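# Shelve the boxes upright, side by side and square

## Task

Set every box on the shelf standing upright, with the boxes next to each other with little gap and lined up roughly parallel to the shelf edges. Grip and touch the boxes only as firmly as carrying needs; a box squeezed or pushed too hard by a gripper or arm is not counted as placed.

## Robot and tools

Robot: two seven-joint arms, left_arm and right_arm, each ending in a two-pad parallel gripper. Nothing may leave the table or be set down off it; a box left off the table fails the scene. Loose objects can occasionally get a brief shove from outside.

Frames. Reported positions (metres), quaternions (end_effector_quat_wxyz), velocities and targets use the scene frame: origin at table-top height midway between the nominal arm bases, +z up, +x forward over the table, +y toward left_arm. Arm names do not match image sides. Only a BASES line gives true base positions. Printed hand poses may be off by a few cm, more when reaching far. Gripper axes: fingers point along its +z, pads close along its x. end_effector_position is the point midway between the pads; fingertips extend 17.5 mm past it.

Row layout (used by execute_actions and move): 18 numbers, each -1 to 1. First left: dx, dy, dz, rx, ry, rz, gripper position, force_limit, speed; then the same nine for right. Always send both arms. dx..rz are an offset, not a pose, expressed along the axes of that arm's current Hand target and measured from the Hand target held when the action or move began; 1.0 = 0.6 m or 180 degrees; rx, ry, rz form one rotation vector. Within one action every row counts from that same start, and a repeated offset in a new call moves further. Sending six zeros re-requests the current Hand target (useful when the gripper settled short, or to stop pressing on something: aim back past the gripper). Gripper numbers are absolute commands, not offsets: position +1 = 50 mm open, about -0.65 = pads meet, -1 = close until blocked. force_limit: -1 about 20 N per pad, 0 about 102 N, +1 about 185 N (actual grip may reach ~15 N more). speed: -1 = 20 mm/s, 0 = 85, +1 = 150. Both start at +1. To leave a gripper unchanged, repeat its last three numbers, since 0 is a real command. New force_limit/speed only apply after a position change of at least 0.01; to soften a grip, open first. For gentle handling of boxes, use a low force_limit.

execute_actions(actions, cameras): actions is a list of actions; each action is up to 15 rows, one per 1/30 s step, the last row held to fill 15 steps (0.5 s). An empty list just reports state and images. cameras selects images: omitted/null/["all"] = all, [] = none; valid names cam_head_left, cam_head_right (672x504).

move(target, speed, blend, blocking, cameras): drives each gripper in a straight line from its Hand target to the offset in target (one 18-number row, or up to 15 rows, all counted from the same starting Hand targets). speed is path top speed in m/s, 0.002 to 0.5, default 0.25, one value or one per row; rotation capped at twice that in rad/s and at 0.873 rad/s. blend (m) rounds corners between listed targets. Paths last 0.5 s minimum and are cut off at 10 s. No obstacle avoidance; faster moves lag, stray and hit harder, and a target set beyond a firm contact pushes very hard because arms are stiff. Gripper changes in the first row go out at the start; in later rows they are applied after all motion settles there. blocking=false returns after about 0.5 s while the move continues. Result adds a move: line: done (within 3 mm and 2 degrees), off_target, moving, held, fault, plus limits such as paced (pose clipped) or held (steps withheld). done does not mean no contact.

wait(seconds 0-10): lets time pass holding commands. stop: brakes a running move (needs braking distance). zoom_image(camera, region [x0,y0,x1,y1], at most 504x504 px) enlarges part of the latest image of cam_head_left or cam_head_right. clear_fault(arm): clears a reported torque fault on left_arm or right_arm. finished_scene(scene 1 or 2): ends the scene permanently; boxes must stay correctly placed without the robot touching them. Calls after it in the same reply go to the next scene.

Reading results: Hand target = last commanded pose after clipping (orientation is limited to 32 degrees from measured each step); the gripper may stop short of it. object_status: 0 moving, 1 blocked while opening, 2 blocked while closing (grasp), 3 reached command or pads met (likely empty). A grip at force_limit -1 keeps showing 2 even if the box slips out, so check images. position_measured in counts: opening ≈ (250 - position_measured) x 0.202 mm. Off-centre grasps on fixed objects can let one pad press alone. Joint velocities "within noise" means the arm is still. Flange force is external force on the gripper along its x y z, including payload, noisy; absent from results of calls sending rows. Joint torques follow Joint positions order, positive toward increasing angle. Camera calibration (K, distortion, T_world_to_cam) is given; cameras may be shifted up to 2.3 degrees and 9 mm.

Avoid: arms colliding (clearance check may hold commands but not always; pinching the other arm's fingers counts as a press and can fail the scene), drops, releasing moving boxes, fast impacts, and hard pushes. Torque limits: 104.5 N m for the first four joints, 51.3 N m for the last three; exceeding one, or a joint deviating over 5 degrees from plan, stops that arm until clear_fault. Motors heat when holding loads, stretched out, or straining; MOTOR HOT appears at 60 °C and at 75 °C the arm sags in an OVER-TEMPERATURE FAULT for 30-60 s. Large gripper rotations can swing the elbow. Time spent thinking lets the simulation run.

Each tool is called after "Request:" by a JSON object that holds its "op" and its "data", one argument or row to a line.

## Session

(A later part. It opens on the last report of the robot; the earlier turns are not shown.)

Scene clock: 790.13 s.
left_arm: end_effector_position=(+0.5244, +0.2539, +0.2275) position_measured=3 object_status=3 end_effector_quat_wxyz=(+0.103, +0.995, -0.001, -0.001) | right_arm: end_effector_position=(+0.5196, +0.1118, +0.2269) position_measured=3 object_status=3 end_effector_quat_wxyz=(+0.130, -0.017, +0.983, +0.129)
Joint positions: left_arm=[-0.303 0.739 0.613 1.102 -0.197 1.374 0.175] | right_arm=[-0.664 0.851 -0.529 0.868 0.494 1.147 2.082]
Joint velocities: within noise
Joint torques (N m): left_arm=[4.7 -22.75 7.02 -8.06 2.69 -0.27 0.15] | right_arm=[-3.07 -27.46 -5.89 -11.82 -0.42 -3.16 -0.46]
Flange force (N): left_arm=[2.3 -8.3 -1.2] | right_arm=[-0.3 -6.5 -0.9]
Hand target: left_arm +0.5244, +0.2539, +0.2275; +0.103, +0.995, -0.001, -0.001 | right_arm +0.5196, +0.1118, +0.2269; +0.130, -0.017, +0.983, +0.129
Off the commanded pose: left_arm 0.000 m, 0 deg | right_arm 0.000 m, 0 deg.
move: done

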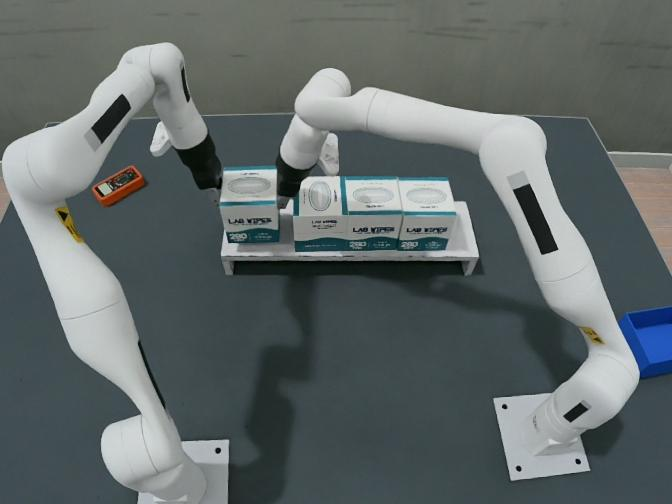

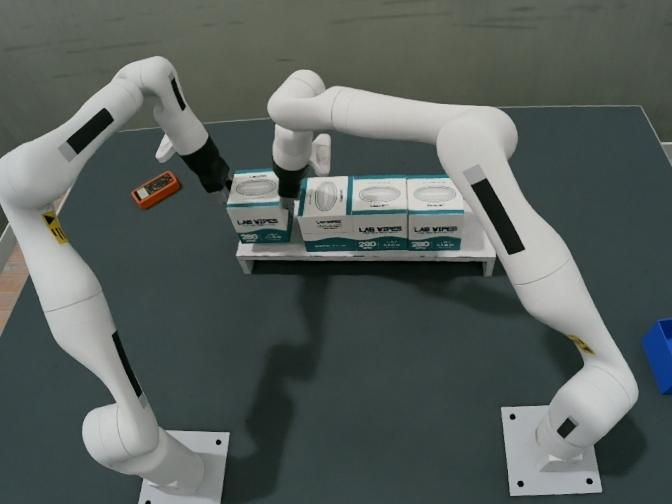

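Request:
{"op": "move", "data": {
  "target": [0,0.0026,0.0517,0,0,0,1,1,1, 0.0129,-0.0254,0.0432,0,0,0,1,1,1],
  "speed": [0.04]
}}

Request:
{"op": "zoom_image", "data": {
  "camera": "cam_head_left",
  "region": [190, 150, 370, 285]
}}

Request:
{"op": "zoom_image", "data": {
  "camera": "cam_head_right",
  "region": [200, 150, 380, 285]
}}

Scene clock: 804.27 s.
left_arm: end_effector_position=(+0.5243, +0.2460, +0.1974) position_measured=3 object_status=3 end_effector_quat_wxyz=(+0.103, +0.995, -0.001, -0.001) | right_arm: end_effector_position=(+0.5196, +0.1038, +0.1969) position_measured=3 object_status=3 end_effector_quat_wxyz=(+0.129, -0.017, +0.983, +0.129)
Joint positions: left_arm=[-0.295 0.759 0.605 1.166 -0.206 1.291 0.187] | right_arm=[-0.639 0.852 -0.524 0.969 0.505 1.054 2.059]
Joint velocities: within noise
Joint torques (N m): left_arm=[4.62 -22.62 7.17 -7.83 2.6 -0.27 0.11] | right_arm=[-2.78 -27.15 -6.07 -11.6 -0.16 -2.97 -0.44]
Flange force (N): left_arm=[2.1 -8.0 -1.2] | right_arm=[-0.4 -5.7 -0.9]
Hand target: left_arm +0.5243, +0.2460, +0.1974; +0.103, +0.995, -0.001, -0.001 | right_arm +0.5196, +0.1038, +0.1969; +0.130, -0.017, +0.983, +0.129
Off the commanded pose: left_arm 0.000 m, 0 deg | right_arm 0.000 m, 0 deg.
move: done

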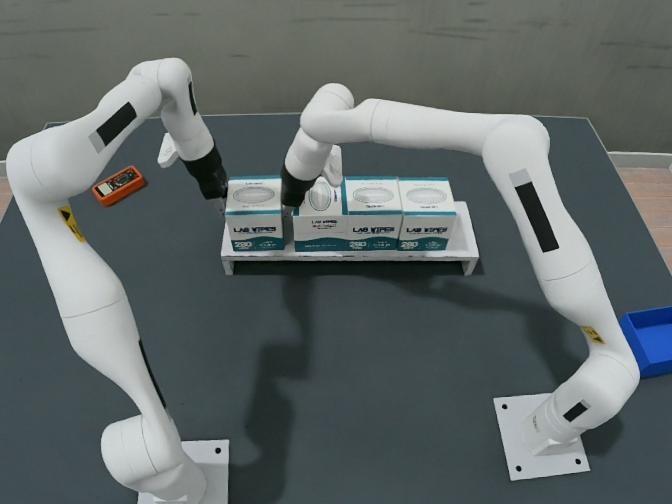

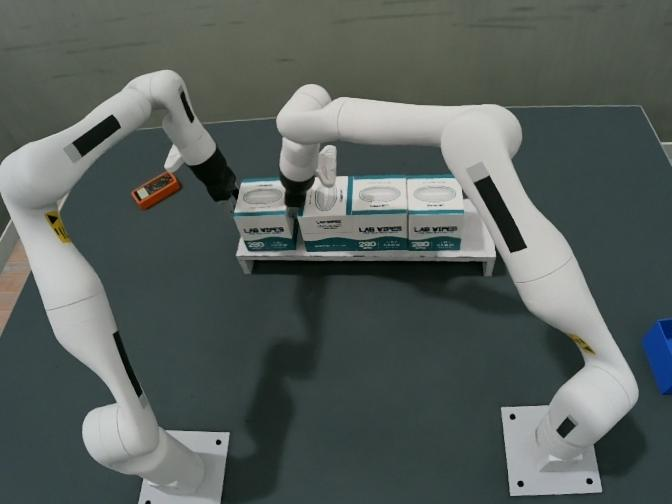

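Scaled by 2.800.

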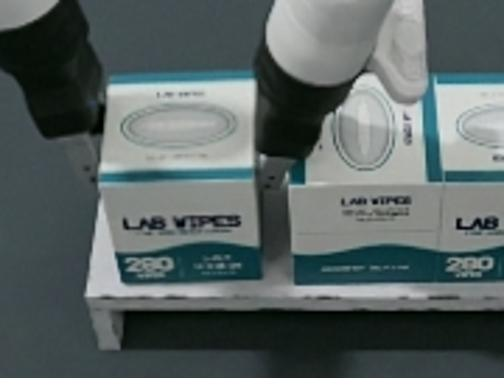

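Scaled by 2.800.

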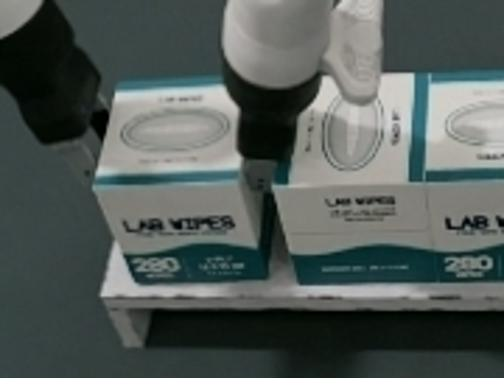

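Request:
{"op": "move", "data": {
  "target": [0,-0.0086,0.0084,0,0,0,1,1,1, 0.0026,0.0039,0.0110,0,0,0,1,1,1],
  "speed": [0.02],
  "cameras": []
}}

Request:
{"op": "move", "data": {
  "target": [0,-0.0010,0.0049,0,0,0,1,1,1, 0.0013,-0.0012,0.0047,0,0,0,1,1,1],
  "speed": [0.02],
  "cameras": ["cam_head_left"]
}}

Request:
{"op": "zoom_image", "data": {
  "camera": "cam_head_left",
  "region": [210, 170, 330, 260]
}}

Scene clock: 819.50 s.
left_arm: end_effector_position=(+0.5243, +0.2500, +0.1914) position_measured=3 object_status=3 end_effector_quat_wxyz=(+0.103, +0.995, -0.001, -0.001) | right_arm: end_effector_position=(+0.5197, +0.1077, +0.1910) position_measured=3 object_status=3 end_effector_quat_wxyz=(+0.130, -0.017, +0.983, +0.129)
Joint positions: left_arm=[-0.302 0.764 0.603 1.177 -0.208 1.277 0.18] | right_arm=[-0.646 0.863 -0.521 0.964 0.509 1.047 2.053]
Joint velocities: within noise
Joint torques (N m): left_arm=[3.81 -21.48 6.11 -7.38 2.04 -0.3 0.14] | right_arm=[-3.64 -25.26 -6.4 -10.65 -0.51 -2.94 -0.4]
Flange force (N): left_arm=[1.6 -6.3 -3.2] | right_arm=[-1.1 -6.6 -3.8]
Hand target: left_arm +0.5243, +0.2500, +0.1914; +0.103, +0.995, -0.001, -0.001 | right_arm +0.5196, +0.1077, +0.1910; +0.130, -0.017, +0.983, +0.129
Off the commanded pose: left_arm 0.000 m, 0 deg | right_arm 0.000 m, 0 deg.
move: done
No camera images: "cameras" was empty.

Scene clock: 820.20 s.
left_arm: end_effector_position=(+0.5243, +0.2500, +0.1884) position_measured=3 object_status=3 end_effector_quat_wxyz=(+0.103, +0.995, -0.001, -0.001) | right_arm: end_effector_position=(+0.5196, +0.1078, +0.1879) position_measured=3 object_status=3 end_effector_quat_wxyz=(+0.130, -0.017, +0.983, +0.129)
Joint positions: left_arm=[-0.303 0.766 0.602 1.183 -0.209 1.269 0.18] | right_arm=[-0.646 0.865 -0.52 0.97 0.511 1.039 2.051]
Joint velocities: within noise
Joint torques (N m): left_arm=[3.92 -21.49 6.22 -7.44 2.05 -0.41 0.18] | right_arm=[-4.1 -25.14 -6.72 -10.46 -0.68 -2.94 -0.37]
Flange force (N): left_arm=[1.3 -6.6 -3.3] | right_arm=[-1.7 -6.9 -3.9]
Hand target: left_arm +0.5243, +0.2500, +0.1884; +0.103, +0.995, -0.001, -0.001 | right_arm +0.5196, +0.1078, +0.1880; +0.130, -0.017, +0.983, +0.129
Off the commanded pose: left_arm 0.000 m, 0 deg | right_arm 0.000 m, 0 deg.
move: done
Images, in order (width x height): cam_head_left 672x504.

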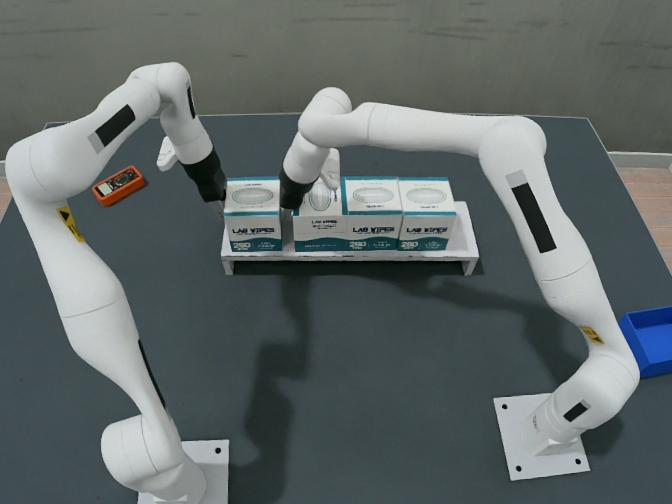

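Scaled by 4.200.

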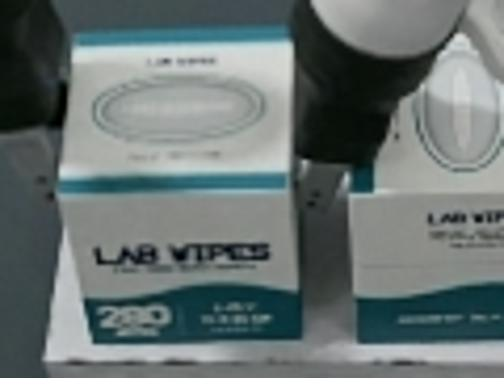

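Request:
{"op": "move", "data": {
  "target": [
    [0,0,0,0,0,0,1,1,1, 0,-0.0081,-0.0022,0,0,0,1,1,1],
    [0,0,0,0,0,0,1,1,1, -0.0129,0.0044,-0.0489,0,0,0,1,1,1],
    [0,0,0,0,0,0,1,1,1, 0.077,0.0508,-0.2221,0,0,0,1,1,1],
    [0,0.0391,0.0083,0,0,0,1,1,1, 0.2702,-0.2497,-0.3562,0,0,0,1,1,1]
  ],
  "speed": [0.02,0.06,0.12,0.2]
}}

Request:
{"op": "zoom_image", "data": {
  "camera": "cam_head_left",
  "region": [210, 170, 350, 260]
}}

Request:
{"op": "zoom_image", "data": {
  "camera": "cam_head_right",
  "region": [220, 165, 360, 260]
}}

Scene clock: 845.00 s.
left_arm: end_effector_position=(+0.5242, +0.2260, +0.1884) position_measured=3 object_status=3 end_effector_quat_wxyz=(+0.103, +0.995, -0.001, -0.001) | right_arm: end_effector_position=(+0.3195, -0.0921, +0.3079) position_measured=3 object_status=3 end_effector_quat_wxyz=(+0.130, -0.017, +0.983, +0.129)
Joint positions: left_arm=[-0.26 0.767 0.6 1.181 -0.209 1.262 0.221] | right_arm=[-0.349 0.102 -0.636 1.766 0.154 0.935 2.127]
Joint velocities: within noise
Joint torques (N m): left_arm=[1.42 -22.46 4.36 -8.18 0.81 -0.21 0.18] | right_arm=[-0.31 -10.54 -1.66 -10.54 0.29 -1.12 -0.39]
Flange force (N): left_arm=[1.6 -2.5 -1.1] | right_arm=[-1.1 -3.8 -1.8]
Hand target: left_arm +0.5242, +0.2260, +0.1884; +0.103, +0.995, -0.001, -0.001 | right_arm +0.3195, -0.0921, +0.3079; +0.130, -0.017, +0.983, +0.129
Off the commanded pose: left_arm 0.000 m, 0 deg | right_arm 0.000 m, 0 deg.
move: done

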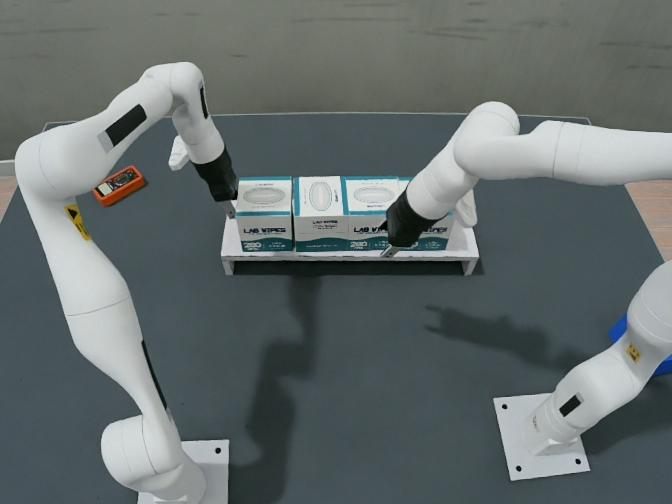

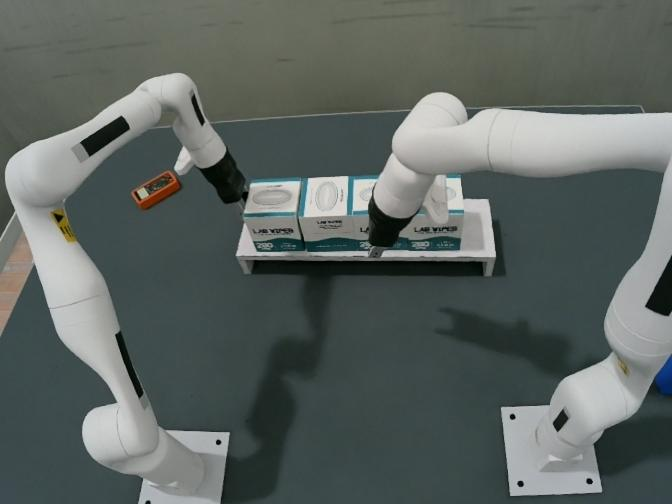

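Scaled by 3.600.

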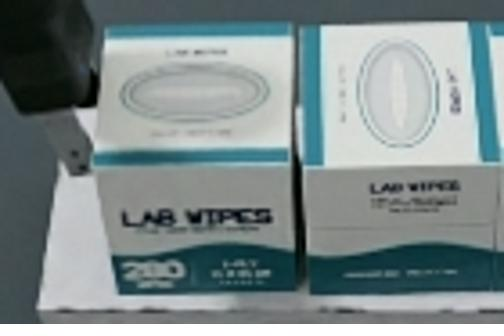

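Scaled by 3.600.

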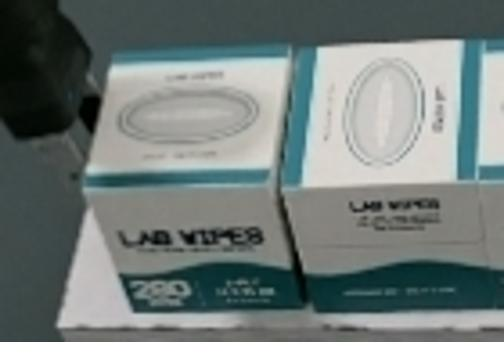

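Request:
{"op": "move", "data": {
  "target": [0,0.0090,0.0019,0,0,0,1,1,1, 0,0,0,0,0,0,1,1,1],
  "speed": [0.02],
  "cameras": ["cam_head_left","cam_head_right"]
}}

Request:
{"op": "zoom_image", "data": {
  "camera": "cam_head_left",
  "region": [250, 170, 330, 260]
}}

Request:
{"op": "zoom_image", "data": {
  "camera": "cam_head_right",
  "region": [260, 165, 340, 255]
}}

Scene clock: 852.40 s.
left_arm: end_effector_position=(+0.5243, +0.2205, +0.1884) position_measured=3 object_status=3 end_effector_quat_wxyz=(+0.103, +0.995, -0.001, -0.001) | right_arm: end_effector_position=(+0.3195, -0.0921, +0.3079) position_measured=3 object_status=3 end_effector_quat_wxyz=(+0.130, -0.017, +0.983, +0.129)
Joint positions: left_arm=[-0.249 0.767 0.6 1.18 -0.21 1.26 0.23] | right_arm=[-0.349 0.102 -0.636 1.766 0.154 0.935 2.127]
Joint velocities: within noise
Joint torques (N m): left_arm=[1.27 -22.44 4.31 -8.26 0.83 -0.23 0.13] | right_arm=[-0.22 -10.65 -1.63 -10.48 0.25 -1.13 -0.42]
Flange force (N): left_arm=[1.4 -2.2 -0.9] | right_arm=[-1.4 -3.3 -1.7]
Hand target: left_arm +0.5243, +0.2205, +0.1884; +0.103, +0.995, -0.001, -0.001 | right_arm +0.3195, -0.0921, +0.3079; +0.130, -0.017, +0.983, +0.129
Off the commanded pose: left_arm 0.000 m, 0 deg | right_arm 0.000 m, 0 deg.
move: done

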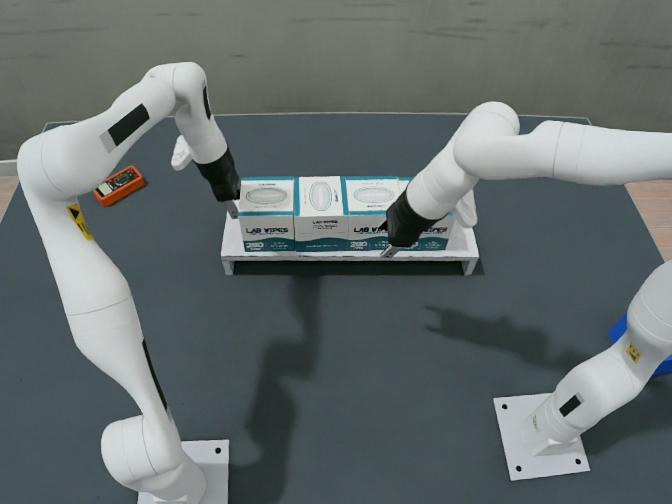

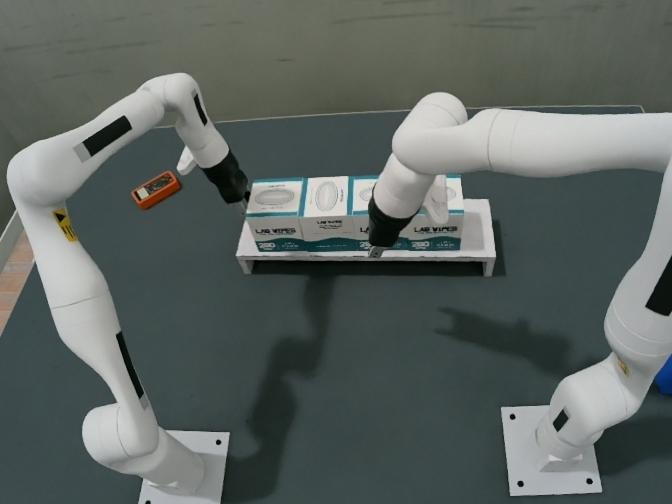

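Scaled by 5.600.

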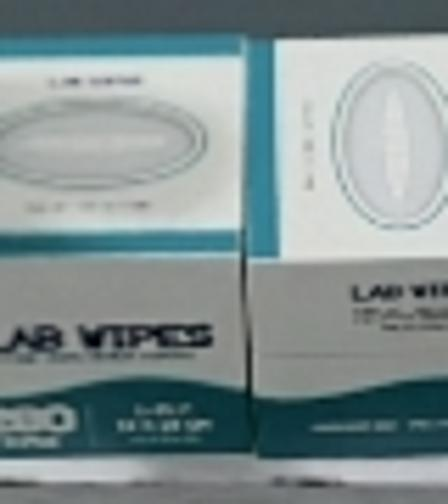

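Scaled by 5.600.

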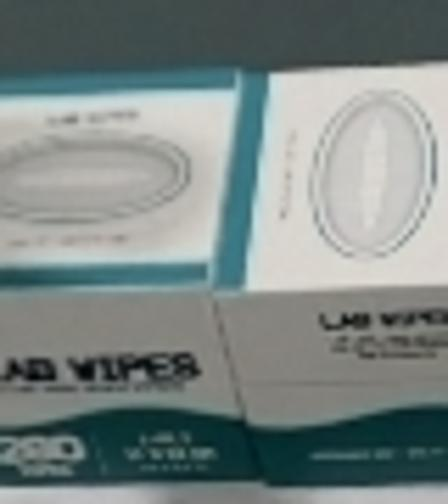

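Request:
{"op": "move", "data": {
  "target": [0,0.0026,0.0006,0,0,0,1,1,1, 0,0,0,0,0,0,1,1,1],
  "speed": [0.02],
  "cameras": []
}}

Scene clock: 857.40 s.
left_arm: end_effector_position=(+0.5242, +0.2189, +0.1883) position_measured=3 object_status=3 end_effector_quat_wxyz=(+0.103, +0.995, -0.001, -0.001) | right_arm: end_effector_position=(+0.3195, -0.0921, +0.3079) position_measured=3 object_status=3 end_effector_quat_wxyz=(+0.130, -0.017, +0.983, +0.129)
Joint positions: left_arm=[-0.246 0.768 0.6 1.18 -0.21 1.26 0.233] | right_arm=[-0.349 0.102 -0.636 1.766 0.154 0.935 2.127]
Joint velocities: within noise
Joint torques (N m): left_arm=[1.56 -22.37 4.56 -8.26 0.94 -0.32 0.19] | right_arm=[-0.31 -10.66 -1.68 -10.51 0.3 -1.12 -0.42]
Flange force (N): left_arm=[1.2 -2.8 -1.2] | right_arm=[-1.4 -3.7 -1.8]
Hand target: left_arm +0.5242, +0.2189, +0.1883; +0.103, +0.995, -0.001, -0.001 | right_arm +0.3195, -0.0921, +0.3079; +0.130, -0.017, +0.983, +0.129
Off the commanded pose: left_arm 0.000 m, 0 deg | right_arm 0.000 m, 0 deg.
move: done
No camera images: "cameras" was empty.

Request:
{"op": "move", "data": {
  "target": [
    [0,-0.0326,-0.0069,0,0,0,1,1,1, 0,0,0,0,0,0,1,1,1],
    [0,0.0090,-0.2025,0,0,0,1,1,1, 0.0805,-0.3164,-0.1071,0,0,0,1,1,1]
  ],
  "speed": [0.04,0.25]
}}

Request:
{"op": "zoom_image", "data": {
  "camera": "cam_head_left",
  "region": [215, 160, 485, 285]
}}

Request:
{"op": "zoom_image", "data": {
  "camera": "cam_head_right",
  "region": [230, 160, 500, 285]
}}

Scene clock: 867.43 s.
left_arm: end_effector_position=(+0.5244, +0.2384, +0.3083) position_measured=3 object_status=3 end_effector_quat_wxyz=(+0.103, +0.995, -0.001, -0.001) | right_arm: end_effector_position=(+0.2694, -0.2921, +0.3079) position_measured=3 object_status=3 end_effector_quat_wxyz=(+0.130, -0.017, +0.983, +0.129)
Joint positions: left_arm=[-0.238 0.714 0.625 0.874 -0.192 1.608 0.208] | right_arm=[-0.143 -0.321 -0.191 2.105 -0.257 1.032 2.929]
Joint velocities: within noise
Joint torques (N m): left_arm=[0.92 -22.47 3.35 -8.74 0.64 -0.12 0.16] | right_arm=[-0.36 -2.99 -0.49 -10.58 -0.52 -1.05 -0.42]
Flange force (N): left_arm=[1.2 -1.7 -0.7] | right_arm=[0.5 -5.5 -2.5]
Hand target: left_arm +0.5244, +0.2385, +0.3084; +0.103, +0.995, -0.001, -0.001 | right_arm +0.2694, -0.2921, +0.3079; +0.130, -0.017, +0.983, +0.129
Off the commanded pose: left_arm 0.000 m, 0 deg | right_arm 0.000 m, 0 deg.
move: done

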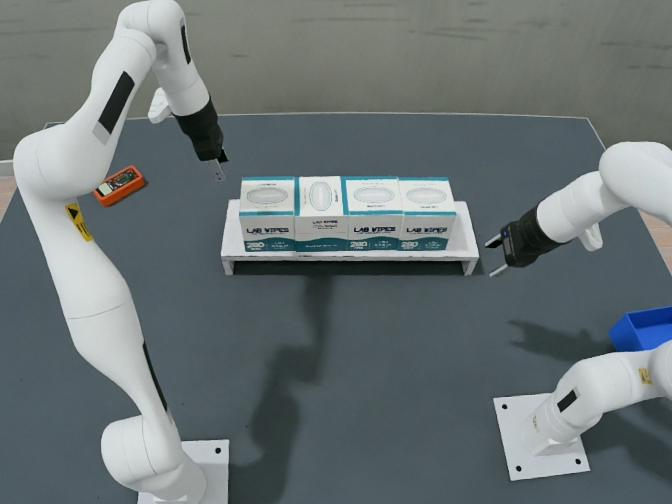

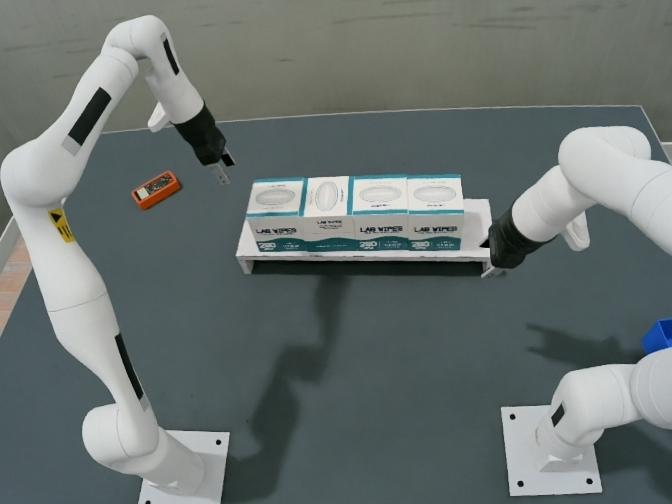

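Scaled by 1.867.

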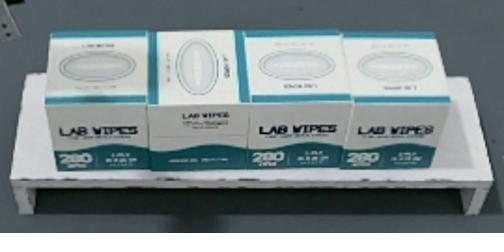

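Scaled by 1.867.

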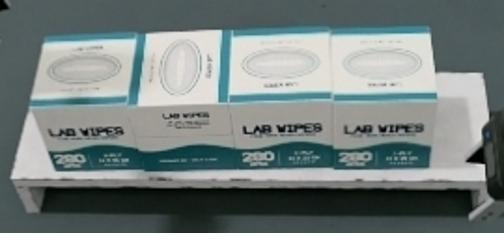

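Request:
{"op": "finished_scene", "data": {
  "scene": 2
}}

The scene is finished: the task was done.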